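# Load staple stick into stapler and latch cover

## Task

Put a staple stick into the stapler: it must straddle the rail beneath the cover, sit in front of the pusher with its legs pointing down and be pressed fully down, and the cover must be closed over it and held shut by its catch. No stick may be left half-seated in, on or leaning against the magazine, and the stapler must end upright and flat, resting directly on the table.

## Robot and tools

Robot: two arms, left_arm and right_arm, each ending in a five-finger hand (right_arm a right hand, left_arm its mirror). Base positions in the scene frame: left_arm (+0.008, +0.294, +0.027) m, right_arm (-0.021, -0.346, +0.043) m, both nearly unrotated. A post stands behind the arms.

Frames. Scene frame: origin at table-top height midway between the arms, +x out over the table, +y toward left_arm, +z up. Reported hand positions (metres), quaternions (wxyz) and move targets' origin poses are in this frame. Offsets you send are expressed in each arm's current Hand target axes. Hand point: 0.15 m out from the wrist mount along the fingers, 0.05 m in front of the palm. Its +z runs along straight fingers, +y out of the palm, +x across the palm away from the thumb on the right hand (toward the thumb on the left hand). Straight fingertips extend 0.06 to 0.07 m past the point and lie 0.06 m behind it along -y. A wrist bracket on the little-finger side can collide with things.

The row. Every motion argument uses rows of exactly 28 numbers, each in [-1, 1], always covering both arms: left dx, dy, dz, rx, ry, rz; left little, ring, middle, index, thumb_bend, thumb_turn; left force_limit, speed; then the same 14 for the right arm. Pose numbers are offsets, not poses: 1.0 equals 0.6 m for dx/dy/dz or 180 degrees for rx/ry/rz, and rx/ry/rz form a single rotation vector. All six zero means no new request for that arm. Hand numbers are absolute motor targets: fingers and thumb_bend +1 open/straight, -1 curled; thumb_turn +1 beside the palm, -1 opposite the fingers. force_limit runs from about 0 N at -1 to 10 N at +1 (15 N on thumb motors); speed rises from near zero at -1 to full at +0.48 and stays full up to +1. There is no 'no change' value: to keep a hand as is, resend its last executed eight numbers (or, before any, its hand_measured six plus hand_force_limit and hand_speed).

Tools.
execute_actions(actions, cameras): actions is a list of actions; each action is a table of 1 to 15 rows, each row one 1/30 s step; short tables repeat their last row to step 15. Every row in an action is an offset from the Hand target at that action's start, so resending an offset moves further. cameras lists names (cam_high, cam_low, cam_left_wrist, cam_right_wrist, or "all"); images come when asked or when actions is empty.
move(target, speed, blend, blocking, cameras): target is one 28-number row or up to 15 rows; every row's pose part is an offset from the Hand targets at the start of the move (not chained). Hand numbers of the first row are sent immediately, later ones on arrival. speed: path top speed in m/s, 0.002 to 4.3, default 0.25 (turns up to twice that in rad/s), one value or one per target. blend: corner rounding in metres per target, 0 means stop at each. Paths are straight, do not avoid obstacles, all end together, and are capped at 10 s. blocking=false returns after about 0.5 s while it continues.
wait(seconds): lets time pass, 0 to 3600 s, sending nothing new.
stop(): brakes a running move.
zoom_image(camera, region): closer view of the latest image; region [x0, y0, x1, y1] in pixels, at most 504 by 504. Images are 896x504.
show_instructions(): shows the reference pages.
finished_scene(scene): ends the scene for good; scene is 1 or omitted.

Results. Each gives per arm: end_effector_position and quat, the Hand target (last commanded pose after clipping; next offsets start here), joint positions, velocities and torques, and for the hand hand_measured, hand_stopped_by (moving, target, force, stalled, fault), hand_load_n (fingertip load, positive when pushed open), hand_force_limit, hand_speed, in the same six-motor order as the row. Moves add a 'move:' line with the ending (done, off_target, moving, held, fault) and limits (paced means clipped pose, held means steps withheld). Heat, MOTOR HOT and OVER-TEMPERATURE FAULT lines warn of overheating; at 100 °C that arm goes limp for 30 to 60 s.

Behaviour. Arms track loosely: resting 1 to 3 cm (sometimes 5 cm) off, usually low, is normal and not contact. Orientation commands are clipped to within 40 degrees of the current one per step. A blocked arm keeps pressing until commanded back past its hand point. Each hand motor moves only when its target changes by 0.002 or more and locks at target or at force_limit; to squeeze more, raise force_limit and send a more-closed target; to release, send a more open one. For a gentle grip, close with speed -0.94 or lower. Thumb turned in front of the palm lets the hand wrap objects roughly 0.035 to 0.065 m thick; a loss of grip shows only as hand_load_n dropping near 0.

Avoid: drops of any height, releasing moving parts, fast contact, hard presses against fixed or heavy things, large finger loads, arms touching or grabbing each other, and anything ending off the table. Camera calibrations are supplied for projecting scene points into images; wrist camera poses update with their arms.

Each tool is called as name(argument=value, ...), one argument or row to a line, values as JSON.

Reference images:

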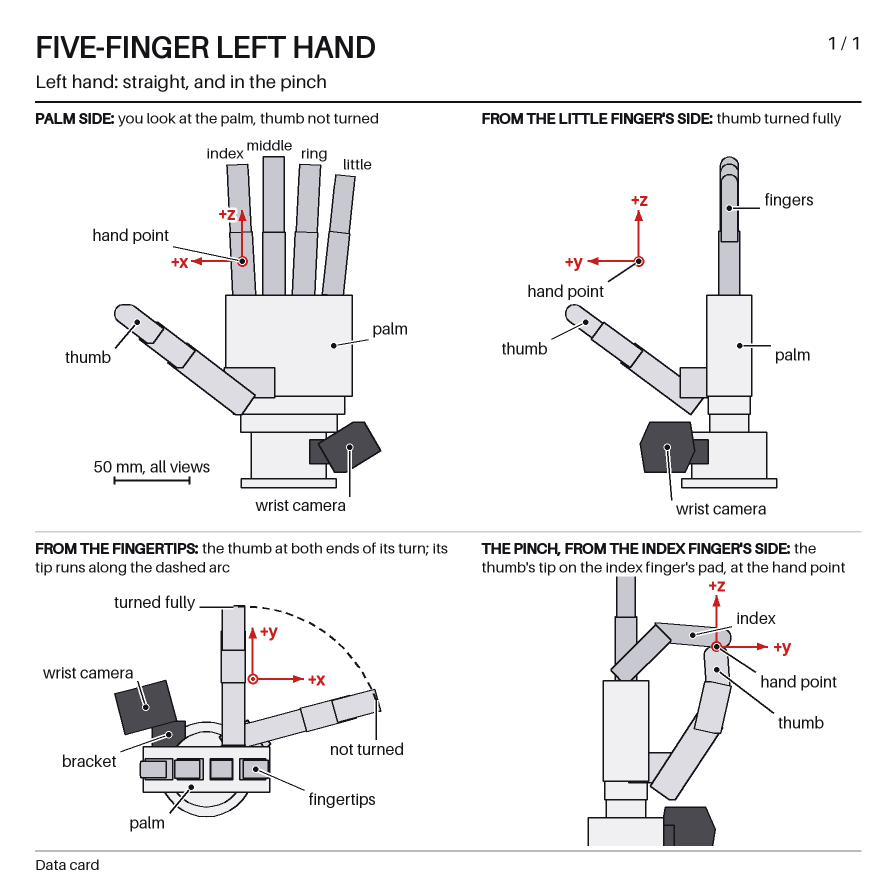

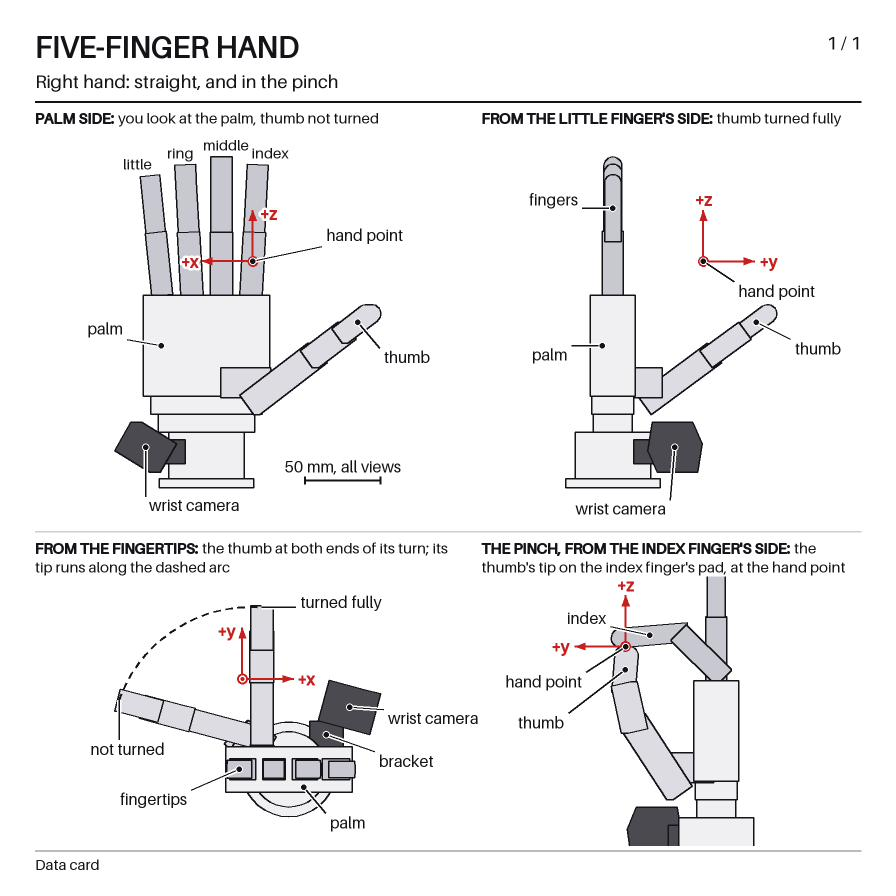

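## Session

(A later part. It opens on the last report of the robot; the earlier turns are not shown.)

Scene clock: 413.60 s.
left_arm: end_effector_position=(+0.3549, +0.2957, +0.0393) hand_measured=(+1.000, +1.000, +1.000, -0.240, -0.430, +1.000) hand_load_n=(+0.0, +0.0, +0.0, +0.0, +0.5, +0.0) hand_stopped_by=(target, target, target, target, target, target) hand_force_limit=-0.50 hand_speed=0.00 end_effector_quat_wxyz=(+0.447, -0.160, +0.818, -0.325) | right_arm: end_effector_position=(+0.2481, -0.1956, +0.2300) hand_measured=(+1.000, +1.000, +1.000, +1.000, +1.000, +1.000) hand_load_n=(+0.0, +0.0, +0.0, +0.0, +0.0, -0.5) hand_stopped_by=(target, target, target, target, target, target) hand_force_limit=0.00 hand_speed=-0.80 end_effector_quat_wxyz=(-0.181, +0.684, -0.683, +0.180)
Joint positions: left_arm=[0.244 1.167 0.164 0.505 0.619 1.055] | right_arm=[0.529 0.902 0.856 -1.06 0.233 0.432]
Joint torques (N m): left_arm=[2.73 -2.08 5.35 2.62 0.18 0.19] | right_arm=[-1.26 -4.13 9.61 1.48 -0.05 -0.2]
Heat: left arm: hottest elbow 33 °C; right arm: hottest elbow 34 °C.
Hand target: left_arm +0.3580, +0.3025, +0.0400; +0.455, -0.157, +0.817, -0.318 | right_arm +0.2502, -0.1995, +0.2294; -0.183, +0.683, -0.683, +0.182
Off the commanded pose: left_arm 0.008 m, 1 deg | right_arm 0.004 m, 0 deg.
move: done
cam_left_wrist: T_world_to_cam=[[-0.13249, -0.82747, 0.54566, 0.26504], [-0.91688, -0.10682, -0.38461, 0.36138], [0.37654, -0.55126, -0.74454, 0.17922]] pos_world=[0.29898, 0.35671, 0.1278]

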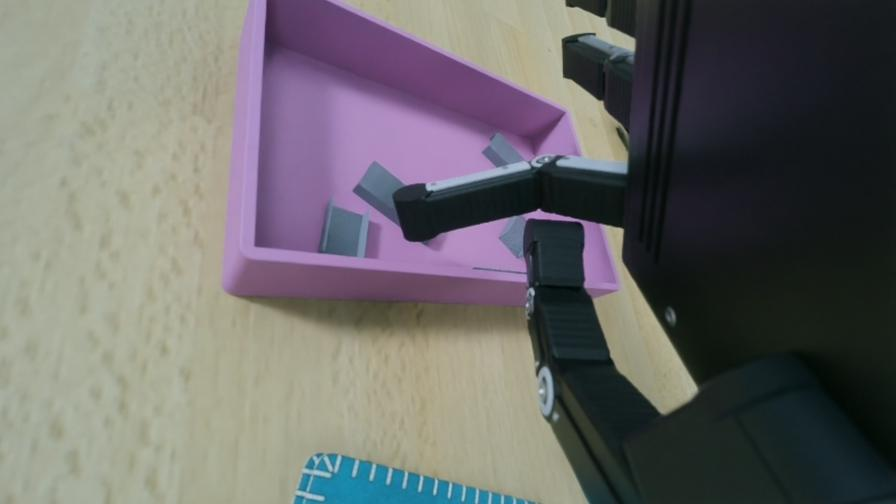

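move(
  target=[0.0182,0.0209,0.0108,0,0,0,1,1,1,-0.24,-0.43,1,-0.5,0,0,0,0,0,0,0,1,1,1,1,1,1,0,-0.8],
  speed=0.04,
  cameras=["cam_left_wrist"],
)

Scene clock: 415.10 s.
left_arm: end_effector_position=(+0.3583, +0.2971, +0.0248) hand_measured=(+1.000, +1.000, +1.000, -0.240, -0.430, +1.000) hand_load_n=(+0.0, +0.0, +0.0, +0.0, +0.0, +0.0) hand_stopped_by=(target, target, target, target, target, target) hand_force_limit=-0.50 hand_speed=0.00 end_effector_quat_wxyz=(+0.451, -0.157, +0.816, -0.325) | right_arm: end_effector_position=(+0.2481, -0.1956, +0.2300) hand_measured=(+1.000, +1.000, +1.000, +1.000, +1.000, +1.000) hand_load_n=(+0.0, +0.0, +0.0, +0.0, +0.0, -0.5) hand_stopped_by=(target, target, target, target, target, target) hand_force_limit=0.00 hand_speed=-0.80 end_effector_quat_wxyz=(-0.181, +0.684, -0.683, +0.180)
Joint positions: left_arm=[0.248 1.289 0.154 0.645 0.626 1.059] | right_arm=[0.529 0.902 0.856 -1.06 0.233 0.432]
Joint torques (N m): left_arm=[2.96 -2.26 4.23 2.59 0.11 0.17] | right_arm=[-1.26 -4.07 9.68 1.48 -0.04 -0.21]
Heat: left arm: hottest elbow 33 °C; right arm: hottest elbow 34 °C.
Hand target: left_arm +0.3582, +0.3036, +0.0223; +0.455, -0.157, +0.816, -0.318 | right_arm +0.2502, -0.1995, +0.2294; -0.183, +0.683, -0.683, +0.182
Off the commanded pose: left_arm 0.007 m, 1 deg | right_arm 0.004 m, 0 deg.
move: done
cam_left_wrist: T_world_to_cam=[[-0.14031, -0.82844, 0.54223, 0.27775], [-0.91314, -0.10342, -0.3943, 0.35694], [0.38273, -0.55045, -0.74197, 0.1653]] pos_world=[0.30164, 0.35801, 0.11279]

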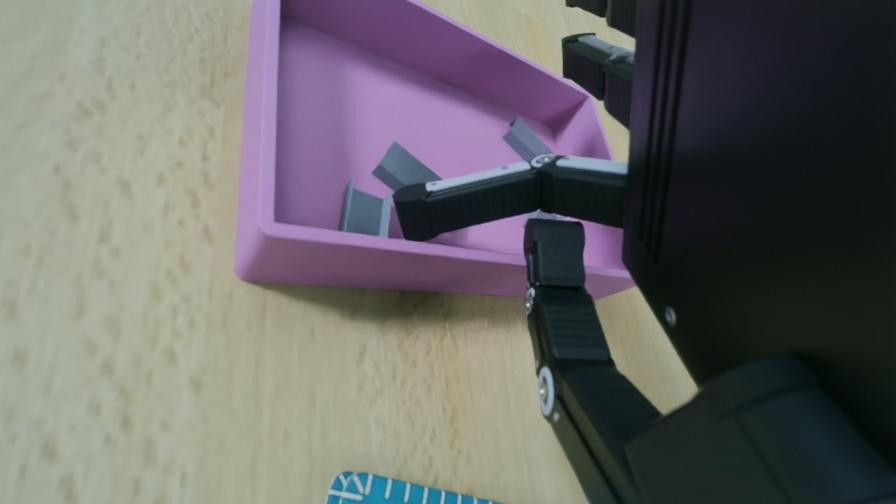

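move(
  target=[
    [0.0043,0.0044,0.0026,0,0,0,1,1,1,-0.24,-0.43,1,-0.5,0,0,0,0,0,0,0,1,1,1,1,1,1,0,-0.8],
    [0.0078,-0.0238,0.0455,0,0,0,1,1,1,-0.24,-0.43,1,-0.5,0,0,0,0,0,0,0,1,1,1,1,1,1,0,-0.8],
  ],
  speed=0.03,
  cameras=["cam_left_wrist"],
)

Scene clock: 417.77 s.
left_arm: end_effector_position=(+0.3769, +0.2872, +0.0249) hand_measured=(+1.000, +1.000, +1.000, -0.240, -0.430, +1.000) hand_load_n=(+0.0, +0.0, +0.0, +0.0, +0.0, +0.0) hand_stopped_by=(target, target, target, target, target, target) hand_force_limit=-0.50 hand_speed=0.00 end_effector_quat_wxyz=(+0.468, -0.154, +0.813, -0.312) | right_arm: end_effector_position=(+0.2481, -0.1956, +0.2300) hand_measured=(+1.000, +1.000, +1.000, +1.000, +1.000, +1.000) hand_load_n=(+0.0, +0.0, +0.0, +0.0, +0.0, +0.0) hand_stopped_by=(target, target, target, target, target, target) hand_force_limit=0.00 hand_speed=-0.80 end_effector_quat_wxyz=(-0.181, +0.684, -0.683, +0.180)
Joint positions: left_arm=[0.159 1.361 0.172 0.751 0.518 1.022] | right_arm=[0.529 0.902 0.856 -1.06 0.233 0.432]
Joint torques (N m): left_arm=[0.21 -2.02 4.89 2.07 -0.08 -0.16] | right_arm=[-1.14 -3.96 9.7 1.5 -0.05 -0.21]
Heat: left arm: hottest elbow 33 °C; right arm: hottest elbow 34 °C.
Hand target: left_arm +0.3781, +0.2800, +0.0182; +0.455, -0.157, +0.817, -0.318 | right_arm +0.2502, -0.1995, +0.2294; -0.183, +0.683, -0.683, +0.182
Off the commanded pose: left_arm 0.010 m, 2 deg | right_arm 0.004 m, 0 deg.
move: done
cam_left_wrist: T_world_to_cam=[[-0.13816, -0.84554, 0.51573, 0.27681], [-0.89952, -0.11078, -0.4226, 0.37061], [0.41446, -0.5223, -0.74527, 0.1329]] pos_world=[0.31653, 0.34452, 0.11291]

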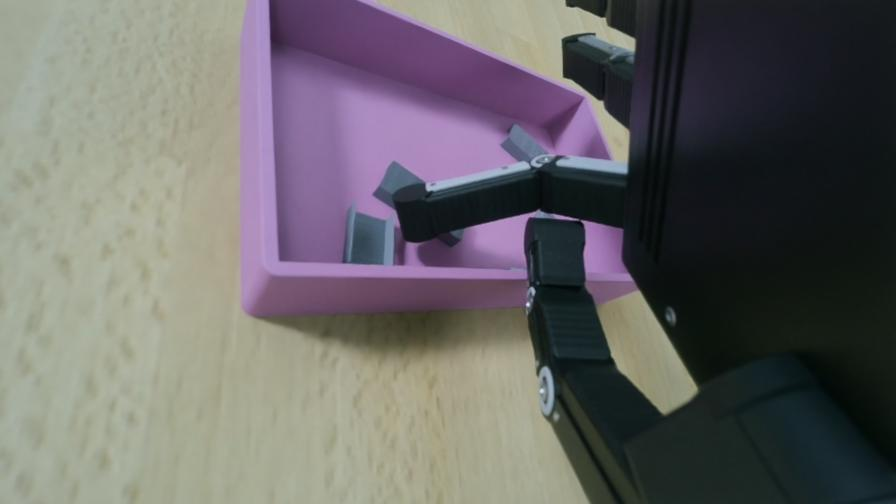

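move(
  target=[
    [-0.0376,-0.0387,-0.0224,0,0,0,1,1,1,-0.24,-0.43,1,-0.5,0,0,0,0,0,0,0,1,1,1,1,1,1,0,-0.8],
    [-0.0536,-0.0552,-0.0320,0,0,0,1,1,1,-0.24,-0.43,1,-0.5,0,0,0,0,0,0,0,1,1,1,1,1,1,0,-0.8],
    [-0.0536,-0.0552,-0.0320,0,0,0,1,1,1,-0.24,-0.8,-1,-0.5,0,0,0,0,0,0,0,1,1,1,1,1,1,0,-0.8],
  ],
  speed=0.06,
  cameras=["cam_left_wrist"],
)

Scene clock: 422.90 s.
left_arm: end_effector_position=(+0.3629, +0.2839, +0.0512) hand_measured=(+1.000, +1.000, +1.000, -0.240, -0.470, -1.000) hand_load_n=(+0.0, -0.5, +0.0, +0.0, +0.0, +0.0) hand_stopped_by=(target, target, target, target, force, target) hand_force_limit=-0.50 hand_speed=0.00 end_effector_quat_wxyz=(+0.443, -0.165, +0.824, -0.312) | right_arm: end_effector_position=(+0.2481, -0.1956, +0.2300) hand_measured=(+1.000, +1.000, +1.000, +1.000, +1.000, +1.000) hand_load_n=(+0.0, +0.0, +0.0, +0.0, +0.0, +0.0) hand_stopped_by=(target, target, target, target, target, target) hand_force_limit=0.00 hand_speed=-0.80 end_effector_quat_wxyz=(-0.181, +0.684, -0.683, +0.180)
Joint positions: left_arm=[0.156 1.101 0.197 0.41 0.517 1.021] | right_arm=[0.529 0.902 0.856 -1.06 0.233 0.432]
Joint torques (N m): left_arm=[0.56 -3.9 8.28 1.83 0.03 -0.13] | right_arm=[-1.14 -4.19 9.68 1.5 -0.03 -0.18]
Heat: left arm: hottest elbow 33 °C; right arm: hottest elbow 34 °C.
Hand target: left_arm +0.3781, +0.2801, +0.0682; +0.455, -0.157, +0.817, -0.318 | right_arm +0.2502, -0.1995, +0.2294; -0.183, +0.683, -0.683, +0.182
Off the commanded pose: left_arm 0.023 m, 2 deg | right_arm 0.004 m, 0 deg.
move: off_target (left_arm); target 3's new numbers were sent with left_arm's hand 0.023 m and 2 deg from that target
cam_left_wrist: T_world_to_cam=[[-0.10928, -0.8401, 0.53131, 0.24577], [-0.92235, -0.11358, -0.36929, 0.3751], [0.37059, -0.53041, -0.76245, 0.17572]] pos_world=[0.30771, 0.34228, 0.14192]

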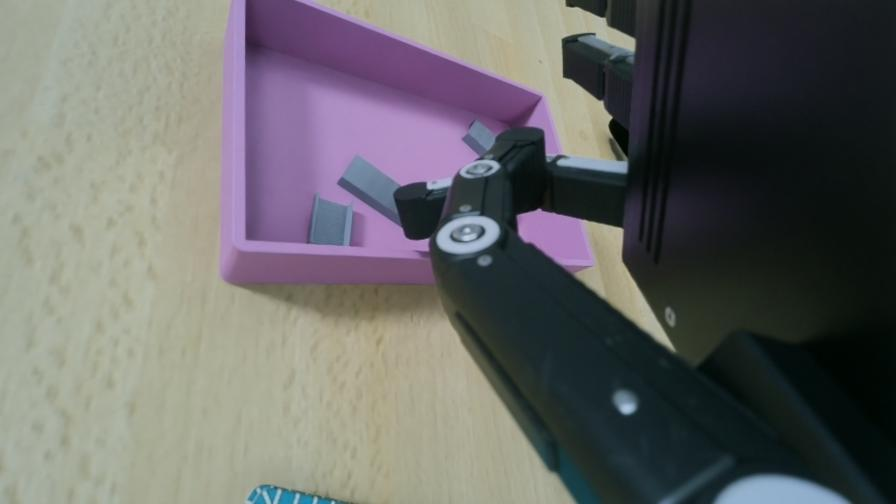

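move(
  target=[0.0263,0.0444,0.0019,0,0,0,1,1,1,-0.24,-0.40,-1,-0.5,0,0,0,0,0,0,0,1,1,1,1,1,1,0,-0.8],
  speed=0.05,
  cameras=["cam_left_wrist"],
)

Scene clock: 425.90 s.
left_arm: end_effector_position=(+0.3691, +0.2845, +0.0401) hand_measured=(+1.000, +1.000, +1.000, -0.240, -0.400, -1.000) hand_load_n=(-0.5, +0.0, +0.0, +0.0, +0.0, +0.5) hand_stopped_by=(target, target, target, target, target, target) hand_force_limit=-0.50 hand_speed=0.00 end_effector_quat_wxyz=(+0.448, -0.158, +0.818, -0.324) | right_arm: end_effector_position=(+0.2481, -0.1956, +0.2300) hand_measured=(+1.000, +1.000, +1.000, +1.000, +1.000, +1.000) hand_load_n=(+0.0, +0.0, +0.0, +0.0, +0.0, +0.0) hand_stopped_by=(target, target, target, target, target, target) hand_force_limit=0.00 hand_speed=-0.80 end_effector_quat_wxyz=(-0.181, +0.684, -0.683, +0.180)
Joint positions: left_arm=[0.177 1.214 0.188 0.55 0.56 1.021] | right_arm=[0.529 0.902 0.856 -1.06 0.233 0.432]
Joint torques (N m): left_arm=[2.84 -2.26 5.18 2.77 0.16 0.16] | right_arm=[-1.2 -4.37 9.68 1.51 -0.04 -0.2]
Heat: left arm: hottest elbow 33 °C; right arm: hottest elbow 34 °C.
Hand target: left_arm +0.3715, +0.2910, +0.0400; +0.455, -0.157, +0.817, -0.318 | right_arm +0.2502, -0.1995, +0.2294; -0.183, +0.683, -0.683, +0.182
Off the commanded pose: left_arm 0.007 m, 1 deg | right_arm 0.004 m, 0 deg.
move: done
cam_left_wrist: T_world_to_cam=[[-0.1349, -0.82929, 0.5423, 0.25881], [-0.91579, -0.10462, -0.3878, 0.37252], [0.37833, -0.54895, -0.74534, 0.16704]] pos_world=[0.31287, 0.3453, 0.12861]

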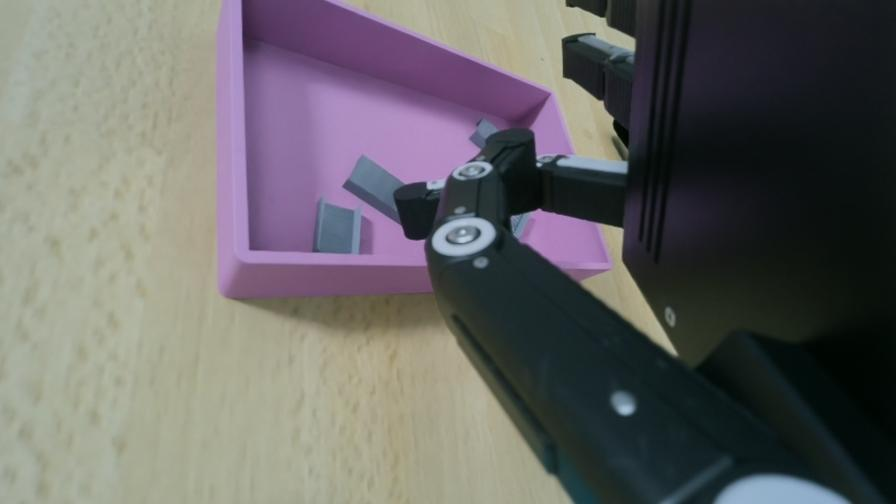

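move(
  target=[0.0206,0.0233,0.0122,0,0,0,1,1,1,-0.24,-0.40,-1,-0.5,0,0,0,0,0,0,0,1,1,1,1,1,1,0,-0.8],
  speed=0.04,
  cameras=["cam_left_wrist"],
)

Scene clock: 427.30 s.
left_arm: end_effector_position=(+0.3707, +0.2854, +0.0211) hand_measured=(+1.000, +1.000, +1.000, -0.240, -0.400, -1.000) hand_load_n=(+0.0, +0.0, +0.0, +0.0, -0.5, +0.5) hand_stopped_by=(target, target, target, target, target, target) hand_force_limit=-0.50 hand_speed=0.00 end_effector_quat_wxyz=(+0.449, -0.158, +0.817, -0.325) | right_arm: end_effector_position=(+0.2481, -0.1956, +0.2300) hand_measured=(+1.000, +1.000, +1.000, +1.000, +1.000, +1.000) hand_load_n=(+0.0, +0.0, +0.0, +0.0, +0.0, +0.0) hand_stopped_by=(target, target, target, target, target, target) hand_force_limit=0.00 hand_speed=-0.80 end_effector_quat_wxyz=(-0.181, +0.684, -0.683, +0.180)
Joint positions: left_arm=[0.181 1.347 0.176 0.697 0.564 1.021] | right_arm=[0.529 0.902 0.856 -1.06 0.233 0.432]
Joint torques (N m): left_arm=[3.02 -2.96 4.01 2.74 0.15 0.18] | right_arm=[-1.26 -4.25 9.72 1.48 -0.04 -0.22]
Heat: left arm: hottest elbow 33 °C; right arm: hottest elbow 34 °C.
Hand target: left_arm +0.3715, +0.2918, +0.0199; +0.455, -0.157, +0.817, -0.318 | right_arm +0.2502, -0.1995, +0.2294; -0.183, +0.683, -0.683, +0.182
Off the commanded pose: left_arm 0.007 m, 1 deg | right_arm 0.004 m, 0 deg.
move: done
cam_left_wrist: T_world_to_cam=[[-0.136, -0.82856, 0.54313, 0.27027], [-0.915, -0.10513, -0.38951, 0.36666], [0.37983, -0.54994, -0.74384, 0.15242]] pos_world=[0.31435, 0.3463, 0.1094]

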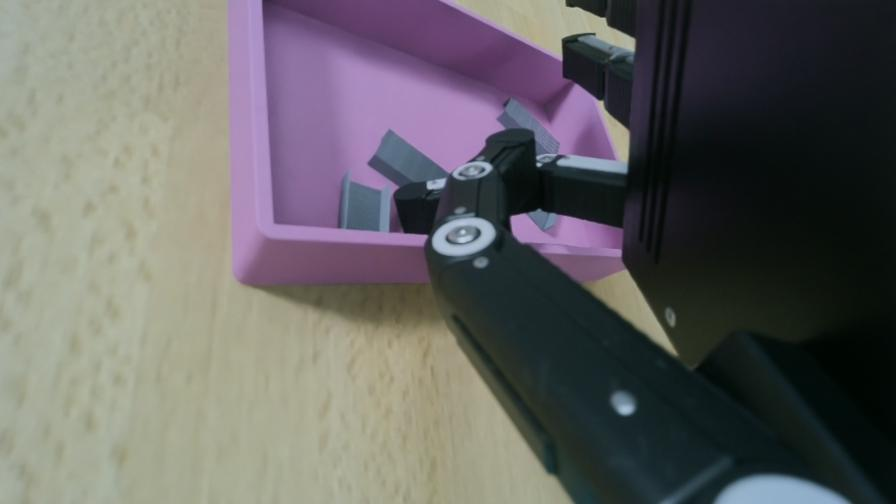

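move(
  target=[0.0065,-0.0296,0.0401,0,0,0,1,1,1,-0.24,-0.40,-1,-0.5,0,0,0,0,0,0,0,1,1,1,1,1,1,0,-0.8],
  speed=0.03,
  cameras=["cam_left_wrist"],
)

Scene clock: 429.13 s.
left_arm: end_effector_position=(+0.3820, +0.2742, +0.0197) hand_measured=(+1.000, +1.000, +1.000, -0.240, -0.400, -1.000) hand_load_n=(+0.0, +0.0, +0.0, +0.0, +0.0, +0.0) hand_stopped_by=(target, target, target, target, target, target) hand_force_limit=-0.50 hand_speed=0.00 end_effector_quat_wxyz=(+0.458, -0.156, +0.818, -0.310) | right_arm: end_effector_position=(+0.2481, -0.1956, +0.2300) hand_measured=(+1.000, +1.000, +1.000, +1.000, +1.000, +1.000) hand_load_n=(+0.0, +0.0, +0.0, +0.0, +0.0, -0.5) hand_stopped_by=(target, target, target, target, target, target) hand_force_limit=0.00 hand_speed=-0.80 end_effector_quat_wxyz=(-0.181, +0.684, -0.683, +0.180)
Joint positions: left_arm=[0.097 1.387 0.189 0.749 0.462 0.999] | right_arm=[0.529 0.902 0.856 -1.06 0.233 0.432]
Joint torques (N m): left_arm=[0.26 -3.02 5.37 2.48 0 -0.23] | right_arm=[-1.26 -4.13 9.65 1.43 -0.03 -0.2]
Heat: left arm: hottest elbow 33 °C; right arm: hottest elbow 34 °C.
Hand target: left_arm +0.3890, +0.2674, +0.0199; +0.455, -0.157, +0.817, -0.318 | right_arm +0.2502, -0.1995, +0.2294; -0.183, +0.683, -0.683, +0.182
Off the commanded pose: left_arm 0.010 m, 1 deg | right_arm 0.004 m, 0 deg.
move: done
cam_left_wrist: T_world_to_cam=[[-0.12904, -0.84662, 0.51631, 0.26614], [-0.90898, -0.10712, -0.40284, 0.37383], [0.39637, -0.5213, -0.75574, 0.12689]] pos_world=[0.32385, 0.33152, 0.10908]

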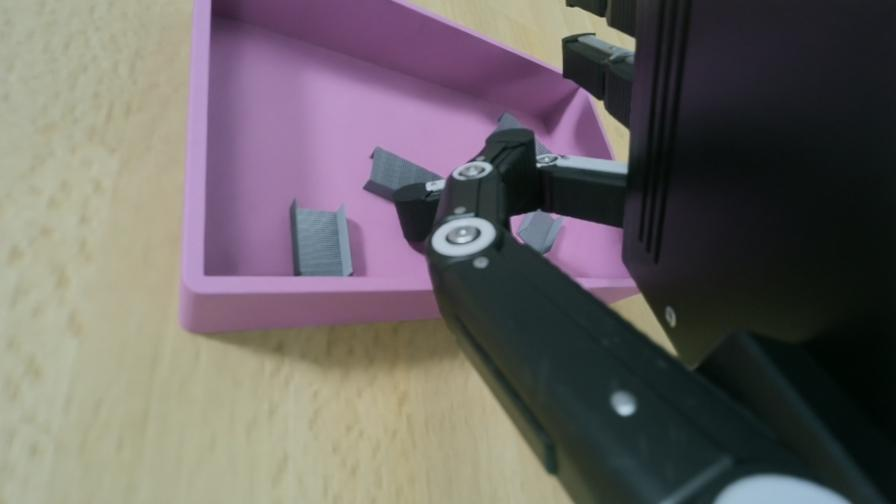

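move(
  target=[
    [-0.0376,-0.0387,-0.0224,0,0,0,1,1,1,-0.24,-0.40,-1,-0.5,0,0,0,0,0,0,0,1,1,1,1,1,1,0,-0.8],
    [-0.0697,-0.0718,-0.0416,0,0,0,1,1,1,-0.24,-0.40,-1,-0.5,0,0,0,0,0,0,0,1,1,1,1,1,1,0,-0.8],
    [-0.0697,-0.0718,-0.0416,0,0,0,1,1,1,0.06,0.36,-0.67,-0.5,0,0,0,0,0,0,0,1,1,1,1,1,1,0,-0.8],
  ],
  speed=0.06,
  cameras=["cam_left_wrist"],
)

Scene clock: 432.60 s.
left_arm: end_effector_position=(+0.3736, +0.2726, +0.0658) hand_measured=(+1.000, +1.000, +1.000, +0.060, +0.360, -0.670) hand_load_n=(+0.0, +0.0, +0.0, +0.0, +0.0, +0.0) hand_stopped_by=(target, target, target, target, target, target) hand_force_limit=-0.50 hand_speed=0.00 end_effector_quat_wxyz=(+0.442, -0.165, +0.825, -0.310) | right_arm: end_effector_position=(+0.2481, -0.1956, +0.2300) hand_measured=(+1.000, +1.000, +1.000, +1.000, +1.000, +1.000) hand_load_n=(+0.0, +0.0, +0.0, +0.0, +0.0, +0.0) hand_stopped_by=(target, target, target, target, target, target) hand_force_limit=0.00 hand_speed=-0.80 end_effector_quat_wxyz=(-0.181, +0.684, -0.683, +0.180)
Joint positions: left_arm=[0.095 1.067 0.237 0.347 0.462 0.992] | right_arm=[0.529 0.902 0.856 -1.06 0.233 0.432]
Joint torques (N m): left_arm=[0.5 -4.13 8.87 1.84 0.05 -0.13] | right_arm=[-1.26 -4.13 9.7 1.43 -0.04 -0.19]
Heat: left arm: hottest elbow 33 °C; right arm: hottest elbow 34 °C.
Hand target: left_arm +0.3890, +0.2675, +0.0850; +0.455, -0.157, +0.817, -0.318 | right_arm +0.2502, -0.1995, +0.2294; -0.183, +0.683, -0.683, +0.182
Off the commanded pose: left_arm 0.025 m, 2 deg | right_arm 0.004 m, 0 deg.
move: off_target (left_arm); target 3's new numbers were sent with left_arm's hand 0.025 m and 2 deg from that target
cam_left_wrist: T_world_to_cam=[[-0.10762, -0.84196, 0.52869, 0.22977], [-0.92322, -0.11269, -0.36739, 0.38904], [0.3689, -0.52763, -0.76519, 0.17693]] pos_world=[0.31862, 0.33066, 0.15684]

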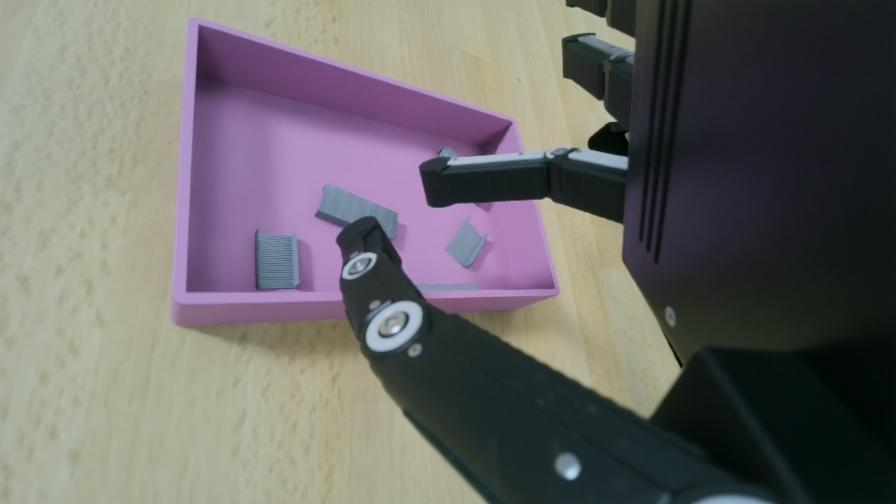

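zoom_image(
  camera="cam_left_wrist",
  region=[180, 120, 560, 330],
)

Scaled by 1.326.

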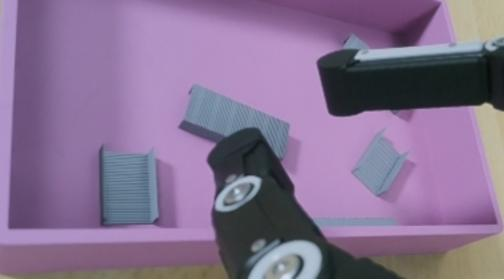

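move(
  target=[
    [0,0,0,0,0,0,1,1,1,-0.24,-0.40,-1,-0.5,0,0,0,0,0,0,0,1,1,1,1,1,1,0,-0.8],
    [0.0253,0.0798,0.0111,0,0,0,1,1,1,-0.24,-0.40,-1,-0.5,0,0,0,0,0,0,0,1,1,1,1,1,1,0,-0.8],
  ],
  speed=0.06,
  cameras=["cam_left_wrist"],
)

Scene clock: 437.10 s.
left_arm: end_effector_position=(+0.3856, +0.2855, +0.0413) hand_measured=(+1.000, +1.000, +1.000, -0.240, -0.012, -1.000) hand_load_n=(+0.0, +0.0, +0.0, +5.0, +3.5, +0.0) hand_stopped_by=(target, target, target, force, force, target) hand_force_limit=-0.50 hand_speed=0.00 end_effector_quat_wxyz=(+0.448, -0.159, +0.818, -0.325) | right_arm: end_effector_position=(+0.2481, -0.1956, +0.2300) hand_measured=(+1.000, +1.000, +1.000, +1.000, +1.000, +1.000) hand_load_n=(+0.0, +0.0, +0.0, -0.5, -0.5, +0.0) hand_stopped_by=(target, target, target, target, target, target) hand_force_limit=0.00 hand_speed=-0.80 end_effector_quat_wxyz=(-0.181, +0.684, -0.683, +0.180)
Joint positions: left_arm=[0.169 1.266 0.23 0.563 0.553 1.013] | right_arm=[0.529 0.902 0.856 -1.06 0.233 0.432]
Joint torques (N m): left_arm=[2.9 -3.08 5.12 2.76 0.14 0.19] | right_arm=[-1.03 -4.31 9.7 1.5 -0.03 -0.19]
Heat: left arm: hottest elbow 33 °C; right arm: hottest elbow 34 °C.
Hand target: left_arm +0.3881, +0.2924, +0.0410; +0.455, -0.157, +0.816, -0.318 | right_arm +0.2502, -0.1995, +0.2294; -0.183, +0.683, -0.683, +0.182
Off the commanded pose: left_arm 0.007 m, 1 deg | right_arm 0.004 m, 0 deg.
move: done
cam_left_wrist: T_world_to_cam=[[-0.13348, -0.82791, 0.54474, 0.26012], [-0.91608, -0.10664, -0.38655, 0.3889], [0.37812, -0.55063, -0.7442, 0.16269]] pos_world=[0.32947, 0.34641, 0.1297]

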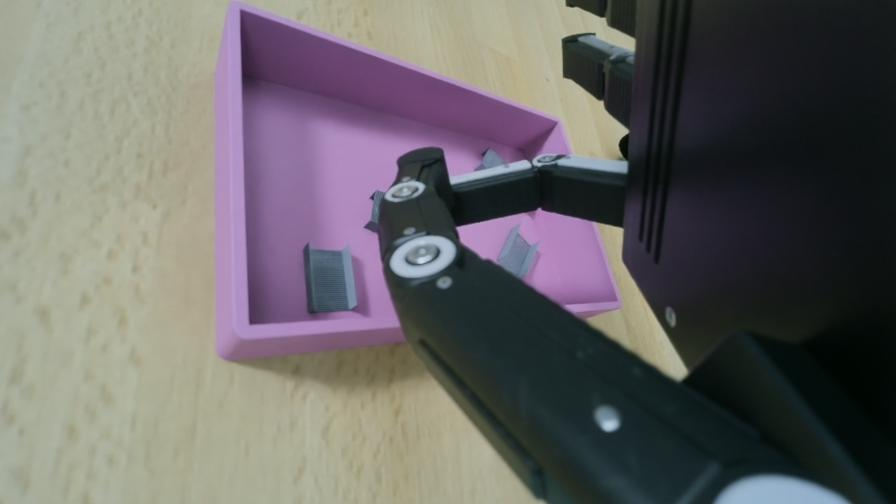

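move(
  target=[
    [0,0,0,0,0,0,1,1,1,0.5,0.2,-1,-0.5,0,0,0,0,0,0,0,1,1,1,1,1,1,0,-0.8],
    [0,0,0,0,0,0,1,1,1,0.5,-0.5,-1,-0.5,0,0,0,0,0,0,0,1,1,1,1,1,1,0,-0.8],
    [0,0,0,0,0,0,1,1,1,-0.24,-0.5,-1,-0.5,-0.3,0,0,0,0,0,0,1,1,1,1,1,1,0,-0.8],
  ],
  speed=0.06,
  cameras=["cam_left_wrist"],
)

Scene clock: 439.33 s.
left_arm: end_effector_position=(+0.3857, +0.2856, +0.0414) hand_measured=(+1.000, +1.000, +1.000, -0.240, -0.500, -1.000) hand_load_n=(+0.0, +0.0, +0.0, +0.0, +0.5, +0.0) hand_stopped_by=(target, target, target, target, target, target) hand_force_limit=-0.50 hand_speed=-0.30 end_effector_quat_wxyz=(+0.448, -0.159, +0.818, -0.325) | right_arm: end_effector_position=(+0.2481, -0.1956, +0.2300) hand_measured=(+1.000, +1.000, +1.000, +1.000, +1.000, +1.000) hand_load_n=(+0.0, +0.0, +0.0, +0.0, +0.0, +0.0) hand_stopped_by=(target, target, target, target, target, target) hand_force_limit=0.00 hand_speed=-0.80 end_effector_quat_wxyz=(-0.181, +0.684, -0.683, +0.180)
Joint positions: left_arm=[0.17 1.266 0.23 0.563 0.553 1.014] | right_arm=[0.529 0.902 0.856 -1.06 0.233 0.432]
Joint torques (N m): left_arm=[2.96 -3.02 5.18 2.76 0.13 0.19] | right_arm=[-1.44 -4.25 9.66 1.5 -0.06 -0.19]
Heat: left arm: hottest elbow 33 °C; right arm: hottest elbow 34 °C.
Hand target: left_arm +0.3881, +0.2925, +0.0410; +0.455, -0.157, +0.816, -0.318 | right_arm +0.2502, -0.1995, +0.2294; -0.183, +0.683, -0.683, +0.182
Off the commanded pose: left_arm 0.007 m, 1 deg | right_arm 0.004 m, 0 deg.
move: done
cam_left_wrist: T_world_to_cam=[[-0.13412, -0.82816, 0.54421, 0.26051], [-0.91586, -0.10613, -0.38722, 0.38878], [0.37844, -0.55035, -0.74424, 0.16262]] pos_world=[0.32946, 0.34651, 0.1298]

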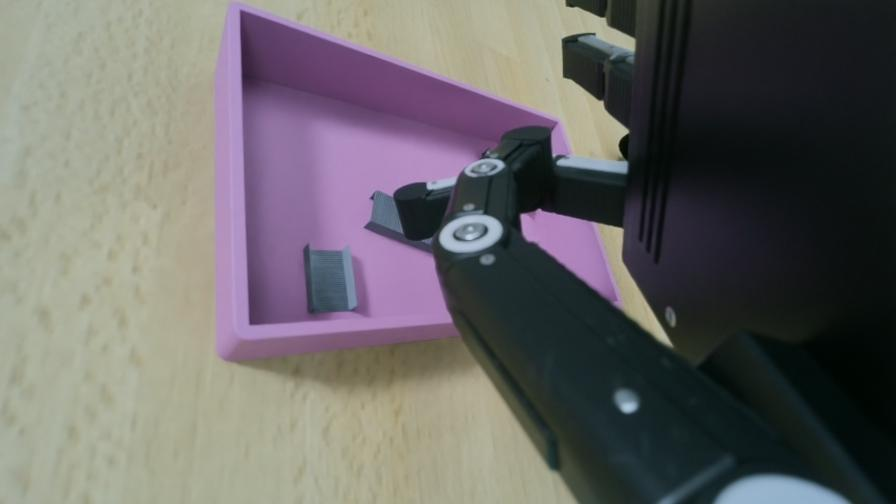

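move(
  target=[0.0210,0.0216,0.0125,0,0,0,1,1,1,-0.24,-0.5,-1,-0.5,-0.3,0,0,0,0,0,0,1,1,1,1,1,1,0,-0.8],
  speed=0.04,
  cameras=["cam_left_wrist"],
)

Scene clock: 440.70 s.
left_arm: end_effector_position=(+0.3867, +0.2858, +0.0225) hand_measured=(+1.000, +1.000, +1.000, -0.240, -0.500, -1.000) hand_load_n=(+0.0, +0.0, +0.0, +0.0, +0.5, +0.0) hand_stopped_by=(target, target, target, target, target, target) hand_force_limit=-0.50 hand_speed=-0.30 end_effector_quat_wxyz=(+0.449, -0.159, +0.817, -0.325) | right_arm: end_effector_position=(+0.2481, -0.1956, +0.2300) hand_measured=(+1.000, +1.000, +1.000, +1.000, +1.000, +1.000) hand_load_n=(+0.0, +0.0, +0.0, +0.0, +0.0, +0.0) hand_stopped_by=(target, target, target, target, target, target) hand_force_limit=0.00 hand_speed=-0.80 end_effector_quat_wxyz=(-0.181, +0.684, -0.683, +0.180)
Joint positions: left_arm=[0.17 1.383 0.218 0.693 0.553 1.015] | right_arm=[0.529 0.902 0.856 -1.06 0.233 0.432]
Joint torques (N m): left_arm=[2.9 -3.49 4.18 2.84 0.15 0.18] | right_arm=[-1.2 -4.42 9.62 1.47 -0.05 -0.18]
Heat: left arm: hottest elbow 33 °C; right arm: hottest elbow 34 °C.
Hand target: left_arm +0.3882, +0.2925, +0.0215; +0.455, -0.157, +0.816, -0.318 | right_arm +0.2502, -0.1995, +0.2294; -0.183, +0.683, -0.683, +0.182
Off the commanded pose: left_arm 0.007 m, 1 deg | right_arm 0.004 m, 0 deg.
move: done
cam_left_wrist: T_world_to_cam=[[-0.13535, -0.82863, 0.54319, 0.27181], [-0.91518, -0.10551, -0.38899, 0.38202], [0.37965, -0.54976, -0.74406, 0.14763]] pos_world=[0.33036, 0.3467, 0.1108]

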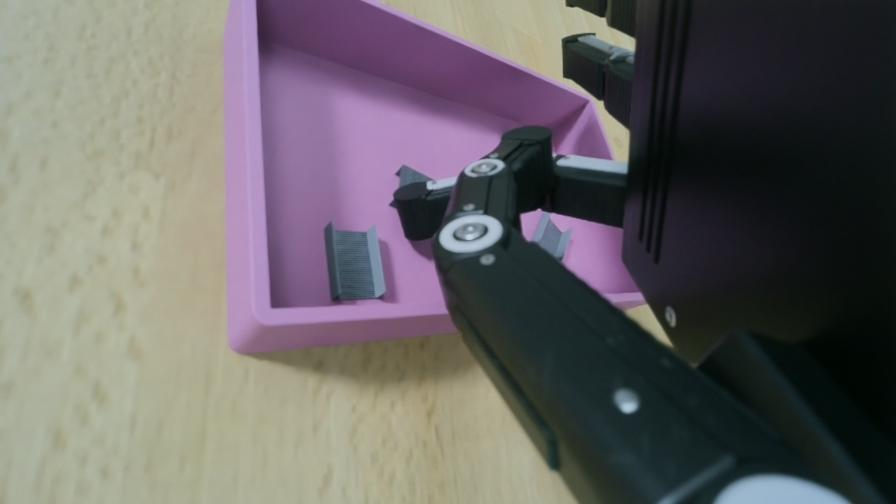

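move(
  target=[-0.0210,0.0013,0.0330,0,0,0,1,1,1,-0.24,-0.5,-1,-0.5,-0.3,0,0,0,0,0,0,1,1,1,1,1,1,0,-0.8],
  speed=0.03,
  cameras=["cam_left_wrist"],
)

Scene clock: 442.17 s.
left_arm: end_effector_position=(+0.4018, +0.2902, +0.0198) hand_measured=(+1.000, +1.000, +1.000, -0.240, -0.500, -1.000) hand_load_n=(+0.0, -0.5, +0.0, -1.5, +0.0, +0.0) hand_stopped_by=(target, target, target, target, target, target) hand_force_limit=-0.50 hand_speed=-0.30 end_effector_quat_wxyz=(+0.449, -0.161, +0.818, -0.321) | right_arm: end_effector_position=(+0.2481, -0.1956, +0.2300) hand_measured=(+1.000, +1.000, +1.000, +1.000, +1.000, +1.000) hand_load_n=(+0.0, +0.0, +0.0, +0.0, +0.0, +0.0) hand_stopped_by=(target, target, target, target, target, target) hand_force_limit=0.00 hand_speed=-0.80 end_effector_quat_wxyz=(-0.181, +0.684, -0.683, +0.180)
Joint positions: left_arm=[0.17 1.433 0.257 0.703 0.544 1.015] | right_arm=[0.529 0.902 0.856 -1.06 0.233 0.432]
Joint torques (N m): left_arm=[1.32 -3.84 5.6 2.45 -0.04 0.09] | right_arm=[-1.14 -4.13 9.62 1.43 -0.04 -0.2]
Heat: left arm: hottest elbow 33 °C; right arm: hottest elbow 34 °C.
Hand target: left_arm +0.4116, +0.2925, +0.0214; +0.455, -0.157, +0.817, -0.318 | right_arm +0.2502, -0.1995, +0.2294; -0.183, +0.683, -0.683, +0.182
Off the commanded pose: left_arm 0.010 m, 1 deg | right_arm 0.004 m, 0 deg.
move: done
cam_left_wrist: T_world_to_cam=[[-0.12715, -0.83171, 0.54046, 0.27648], [-0.9153, -0.11155, -0.38701, 0.39706], [0.38217, -0.54389, -0.74708, 0.13958]] pos_world=[0.34524, 0.35016, 0.10852]

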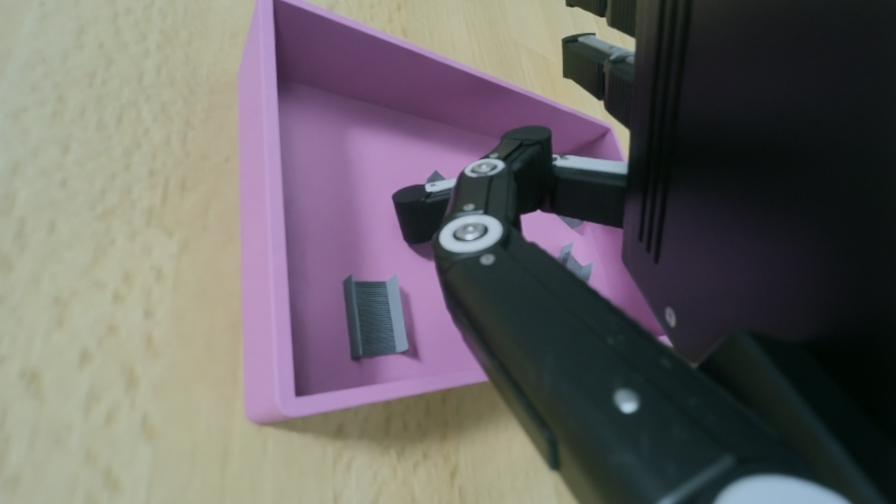

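Lift and view with thumb in ready pose.

move(
  target=[
    [-0.0376,-0.0387,-0.0224,0,0,0,1,1,1,-0.24,-0.50,-1,-0.5,-0.3,0,0,0,0,0,0,1,1,1,1,1,1,0,-0.8],
    [-0.0697,-0.0718,-0.0416,0,0,0,1,1,1,-0.24,-0.50,-1,-0.5,-0.3,0,0,0,0,0,0,1,1,1,1,1,1,0,-0.8],
    [-0.0697,-0.0718,-0.0416,0,0,0,1,1,1,0.06,0.36,-0.67,-0.5,-0.3,0,0,0,0,0,0,1,1,1,1,1,1,0,-0.8],
  ],
  speed=0.06,
  cameras=["cam_left_wrist"],
)

Scene clock: 445.90 s.
left_arm: end_effector_position=(+0.3954, +0.2895, +0.0672) hand_measured=(+1.000, +1.000, +1.000, +0.060, +0.360, -0.670) hand_load_n=(+0.0, +0.0, +0.0, +0.0, +0.5, +0.0) hand_stopped_by=(target, target, target, target, target, target) hand_force_limit=-0.50 hand_speed=-0.30 end_effector_quat_wxyz=(+0.437, -0.168, +0.824, -0.320) | right_arm: end_effector_position=(+0.2481, -0.1956, +0.2300) hand_measured=(+1.000, +1.000, +1.000, +1.000, +1.000, +1.000) hand_load_n=(+0.0, +0.0, +0.0, +0.0, +0.0, +0.0) hand_stopped_by=(target, target, target, target, target, target) hand_force_limit=0.00 hand_speed=-0.80 end_effector_quat_wxyz=(-0.181, +0.684, -0.683, +0.180)
Joint positions: left_arm=[0.17 1.159 0.302 0.352 0.542 1.015] | right_arm=[0.529 0.902 0.856 -1.06 0.233 0.432]
Joint torques (N m): left_arm=[1.79 -5.01 8.61 1.78 0.05 0.09] | right_arm=[-1.26 -4.13 9.66 1.46 -0.05 -0.21]
Heat: left arm: hottest elbow 33 °C; right arm: hottest elbow 34 °C.
Hand target: left_arm +0.4114, +0.2925, +0.0863; +0.455, -0.157, +0.817, -0.318 | right_arm +0.2502, -0.1995, +0.2294; -0.183, +0.683, -0.683, +0.182
Off the commanded pose: left_arm 0.025 m, 3 deg | right_arm 0.004 m, 0 deg.
move: off_target (left_arm); target 3's new numbers were sent with left_arm's hand 0.025 m and 3 deg from that target
cam_left_wrist: T_world_to_cam=[[-0.10856, -0.82966, 0.54761, 0.24109], [-0.92662, -0.11502, -0.35797, 0.41299], [0.35998, -0.54629, -0.7563, 0.18718]] pos_world=[0.34148, 0.34978, 0.15738]

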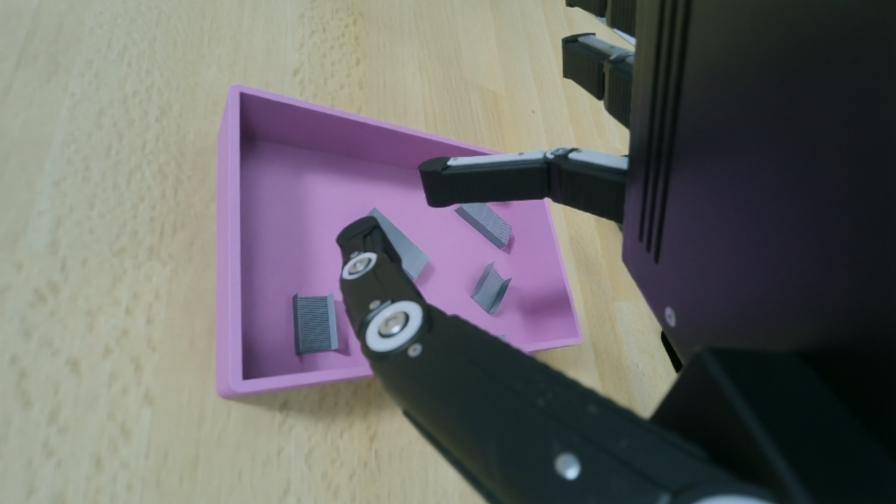

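zoom_image(
  camera="cam_left_wrist",
  region=[210, 80, 590, 410],
)

Scaled by 1.326.

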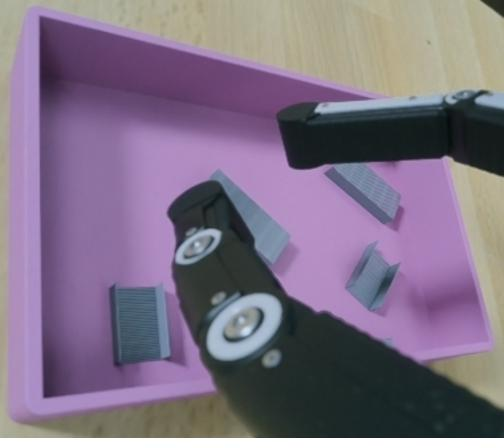

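move(
  target=[0.0676,0.0039,0.0421,-0.0179,-0.0184,-0.0107,1,1,1,0.06,0.36,-0.67,-0.5,-0.3,0,0,0,0,0,0,1,1,1,1,1,1,0,-0.8],
  speed=0.06,
  cameras=["cam_left_wrist"],
)

Scene clock: 449.03 s.
left_arm: end_effector_position=(+0.4102, +0.2697, +0.0504) hand_measured=(+1.000, +1.000, +1.000, +0.060, +0.360, -0.670) hand_load_n=(+0.0, -0.5, +0.0, +0.0, +0.0, +0.0) hand_stopped_by=(target, target, target, target, target, target) hand_force_limit=-0.50 hand_speed=-0.30 end_effector_quat_wxyz=(+0.471, -0.192, +0.810, -0.291) | right_arm: end_effector_position=(+0.2481, -0.1956, +0.2300) hand_measured=(+1.000, +1.000, +1.000, +1.000, +1.000, +1.000) hand_load_n=(+0.0, +0.0, +0.0, +0.0, +0.0, -0.5) hand_stopped_by=(target, target, target, target, target, target) hand_force_limit=0.00 hand_speed=-0.80 end_effector_quat_wxyz=(-0.181, +0.684, -0.683, +0.180)
Joint positions: left_arm=[0.017 1.286 0.27 0.596 0.312 0.921] | right_arm=[0.529 0.902 0.856 -1.06 0.233 0.432]
Joint torques (N m): left_arm=[0.26 -3.72 5.29 2.93 -0.08 -0.17] | right_arm=[-1.44 -4.19 9.63 1.46 -0.04 -0.21]
Heat: left arm: hottest elbow 33 °C; right arm: hottest elbow 34 °C.
Hand target: left_arm +0.4111, +0.2626, +0.0491; +0.469, -0.193, +0.809, -0.298 | right_arm +0.2502, -0.1995, +0.2294; -0.183, +0.683, -0.683, +0.182
Off the commanded pose: left_arm 0.007 m, 1 deg | right_arm 0.004 m, 0 deg.
move: done
cam_left_wrist: T_world_to_cam=[[-0.05405, -0.85307, 0.519, 0.22083], [-0.89645, -0.18749, -0.40153, 0.42778], [0.43983, -0.48696, -0.7546, 0.10948]] pos_world=[0.34726, 0.3219, 0.13977]

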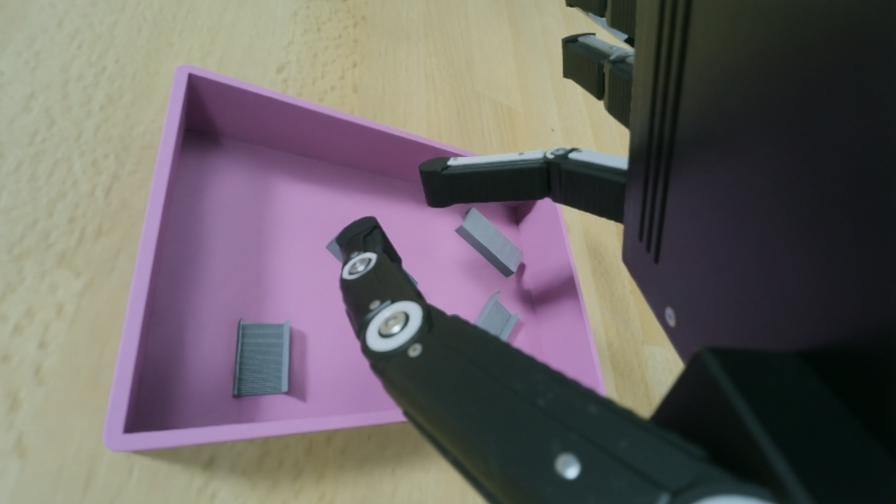

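move(
  target=[
    [0.0084,-0.0002,-0.0137,0,0,0,1,1,1,0.06,0.36,-0.67,-0.5,-0.3,0,0,0,0,0,0,1,1,1,1,1,1,0,-0.8],
    [0.0250,0.0165,-0.0050,0,0,0,1,1,1,0.06,0.36,-0.67,-0.5,-0.3,0,0,0,0,0,0,1,1,1,1,1,1,0,-0.8],
  ],
  speed=0.04,
  cameras=["cam_left_wrist"],
)

Scene clock: 452.10 s.
left_arm: end_effector_position=(+0.3998, +0.2688, +0.0349) hand_measured=(+1.000, +1.000, +1.000, +0.060, +0.360, -0.670) hand_load_n=(+0.0, +0.0, +0.0, +0.0, +0.0, +0.0) hand_stopped_by=(target, target, target, target, target, target) hand_force_limit=-0.50 hand_speed=-0.30 end_effector_quat_wxyz=(+0.470, -0.193, +0.811, -0.291) | right_arm: end_effector_position=(+0.2481, -0.1956, +0.2300) hand_measured=(+1.000, +1.000, +1.000, +1.000, +1.000, +1.000) hand_load_n=(+0.5, +0.0, +0.0, +0.0, +0.0, +0.0) hand_stopped_by=(target, target, target, target, target, target) hand_force_limit=0.00 hand_speed=-0.80 end_effector_quat_wxyz=(-0.181, +0.684, -0.683, +0.180)
Joint positions: left_arm=[0.015 1.338 0.232 0.687 0.31 0.919] | right_arm=[0.529 0.902 0.856 -1.06 0.233 0.432]
Joint torques (N m): left_arm=[0.62 -3.66 4.71 2.93 -0.08 -0.17] | right_arm=[-1.14 -4.07 9.73 1.55 -0.04 -0.2]
Heat: left arm: hottest elbow 33 °C; right arm: hottest elbow 34 °C.
Hand target: left_arm +0.4009, +0.2620, +0.0340; +0.468, -0.193, +0.809, -0.298 | right_arm +0.2502, -0.1995, +0.2294; -0.183, +0.683, -0.683, +0.182
Off the commanded pose: left_arm 0.007 m, 1 deg | right_arm 0.004 m, 0 deg.
move: done
cam_left_wrist: T_world_to_cam=[[-0.05345, -0.85259, 0.51984, 0.22718], [-0.89677, -0.18801, -0.40056, 0.41233], [0.43925, -0.48758, -0.75453, 0.10231]] pos_world=[0.33697, 0.3211, 0.12427]

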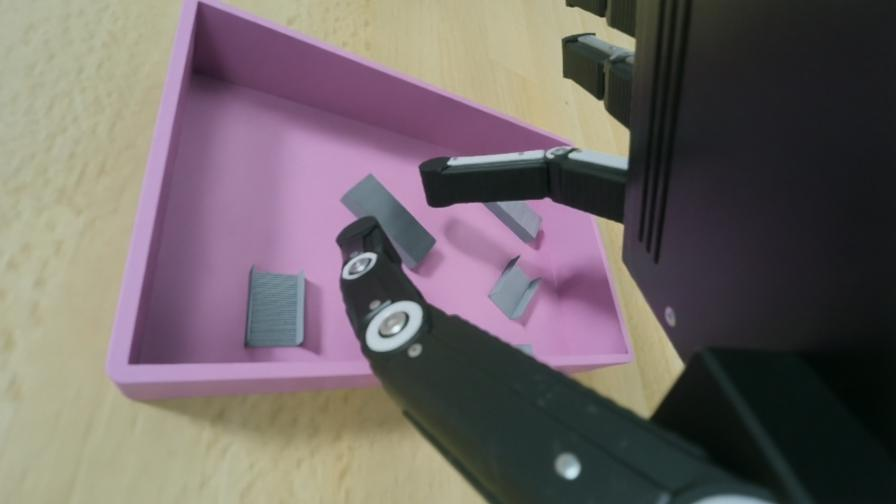

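move(
  target=[
    [-0.0016,-0.0034,0.0086,0,0,0,1,1,1,0.06,0.36,-0.67,-0.5,-0.3,0,0,0,0,0,0,1,1,1,1,1,1,0,-0.8],
    [0.0129,0.0115,0.0172,0,0,0,1,1,1,0.06,0.36,-0.67,-0.5,-0.3,0,0,0,0,0,0,1,1,1,1,1,1,0,-0.8],
  ],
  speed=0.03,
  cameras=["cam_left_wrist"],
)

Scene clock: 454.47 s.
left_arm: end_effector_position=(+0.4049, +0.2661, +0.0246) hand_measured=(+1.000, +1.000, +1.000, +0.060, +0.360, -0.670) hand_load_n=(+0.0, +0.0, +0.0, -1.0, +0.0, +0.0) hand_stopped_by=(target, target, target, target, target, target) hand_force_limit=-0.50 hand_speed=-0.30 end_effector_quat_wxyz=(+0.475, -0.191, +0.808, -0.292) | right_arm: end_effector_position=(+0.2481, -0.1956, +0.2300) hand_measured=(+1.000, +1.000, +1.000, +1.000, +1.000, +1.000) hand_load_n=(+0.0, +0.0, +0.0, +0.0, -0.5, +0.0) hand_stopped_by=(target, target, target, target, target, target) hand_force_limit=0.00 hand_speed=-0.80 end_effector_quat_wxyz=(-0.181, +0.684, -0.683, +0.180)
Joint positions: left_arm=[0.004 1.424 0.232 0.786 0.3 0.915] | right_arm=[0.529 0.902 0.856 -1.06 0.233 0.432]
Joint torques (N m): left_arm=[0.73 -3.55 4.51 2.61 -0.08 -0.15] | right_arm=[-1.2 -4.13 9.66 1.47 -0.04 -0.2]
Heat: left arm: hottest elbow 33 °C; right arm: hottest elbow 34 °C.
Hand target: left_arm +0.4059, +0.2594, +0.0205; +0.468, -0.193, +0.809, -0.298 | right_arm +0.2502, -0.1995, +0.2294; -0.183, +0.683, -0.683, +0.182
Off the commanded pose: left_arm 0.008 m, 1 deg | right_arm 0.004 m, 0 deg.
move: done
cam_left_wrist: T_world_to_cam=[[-0.06029, -0.85289, 0.5186, 0.23348], [-0.89214, -0.18699, -0.41125, 0.41036], [0.44773, -0.48746, -0.74962, 0.08746]] pos_world=[0.34101, 0.3185, 0.11324]

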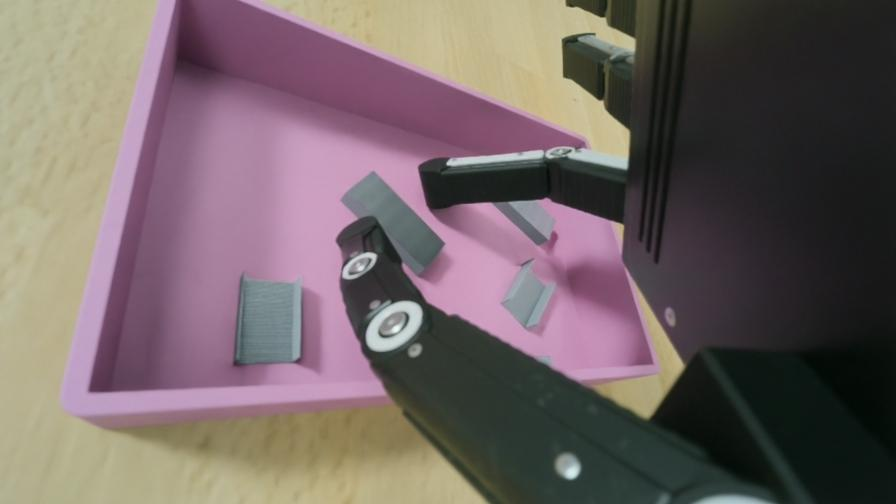

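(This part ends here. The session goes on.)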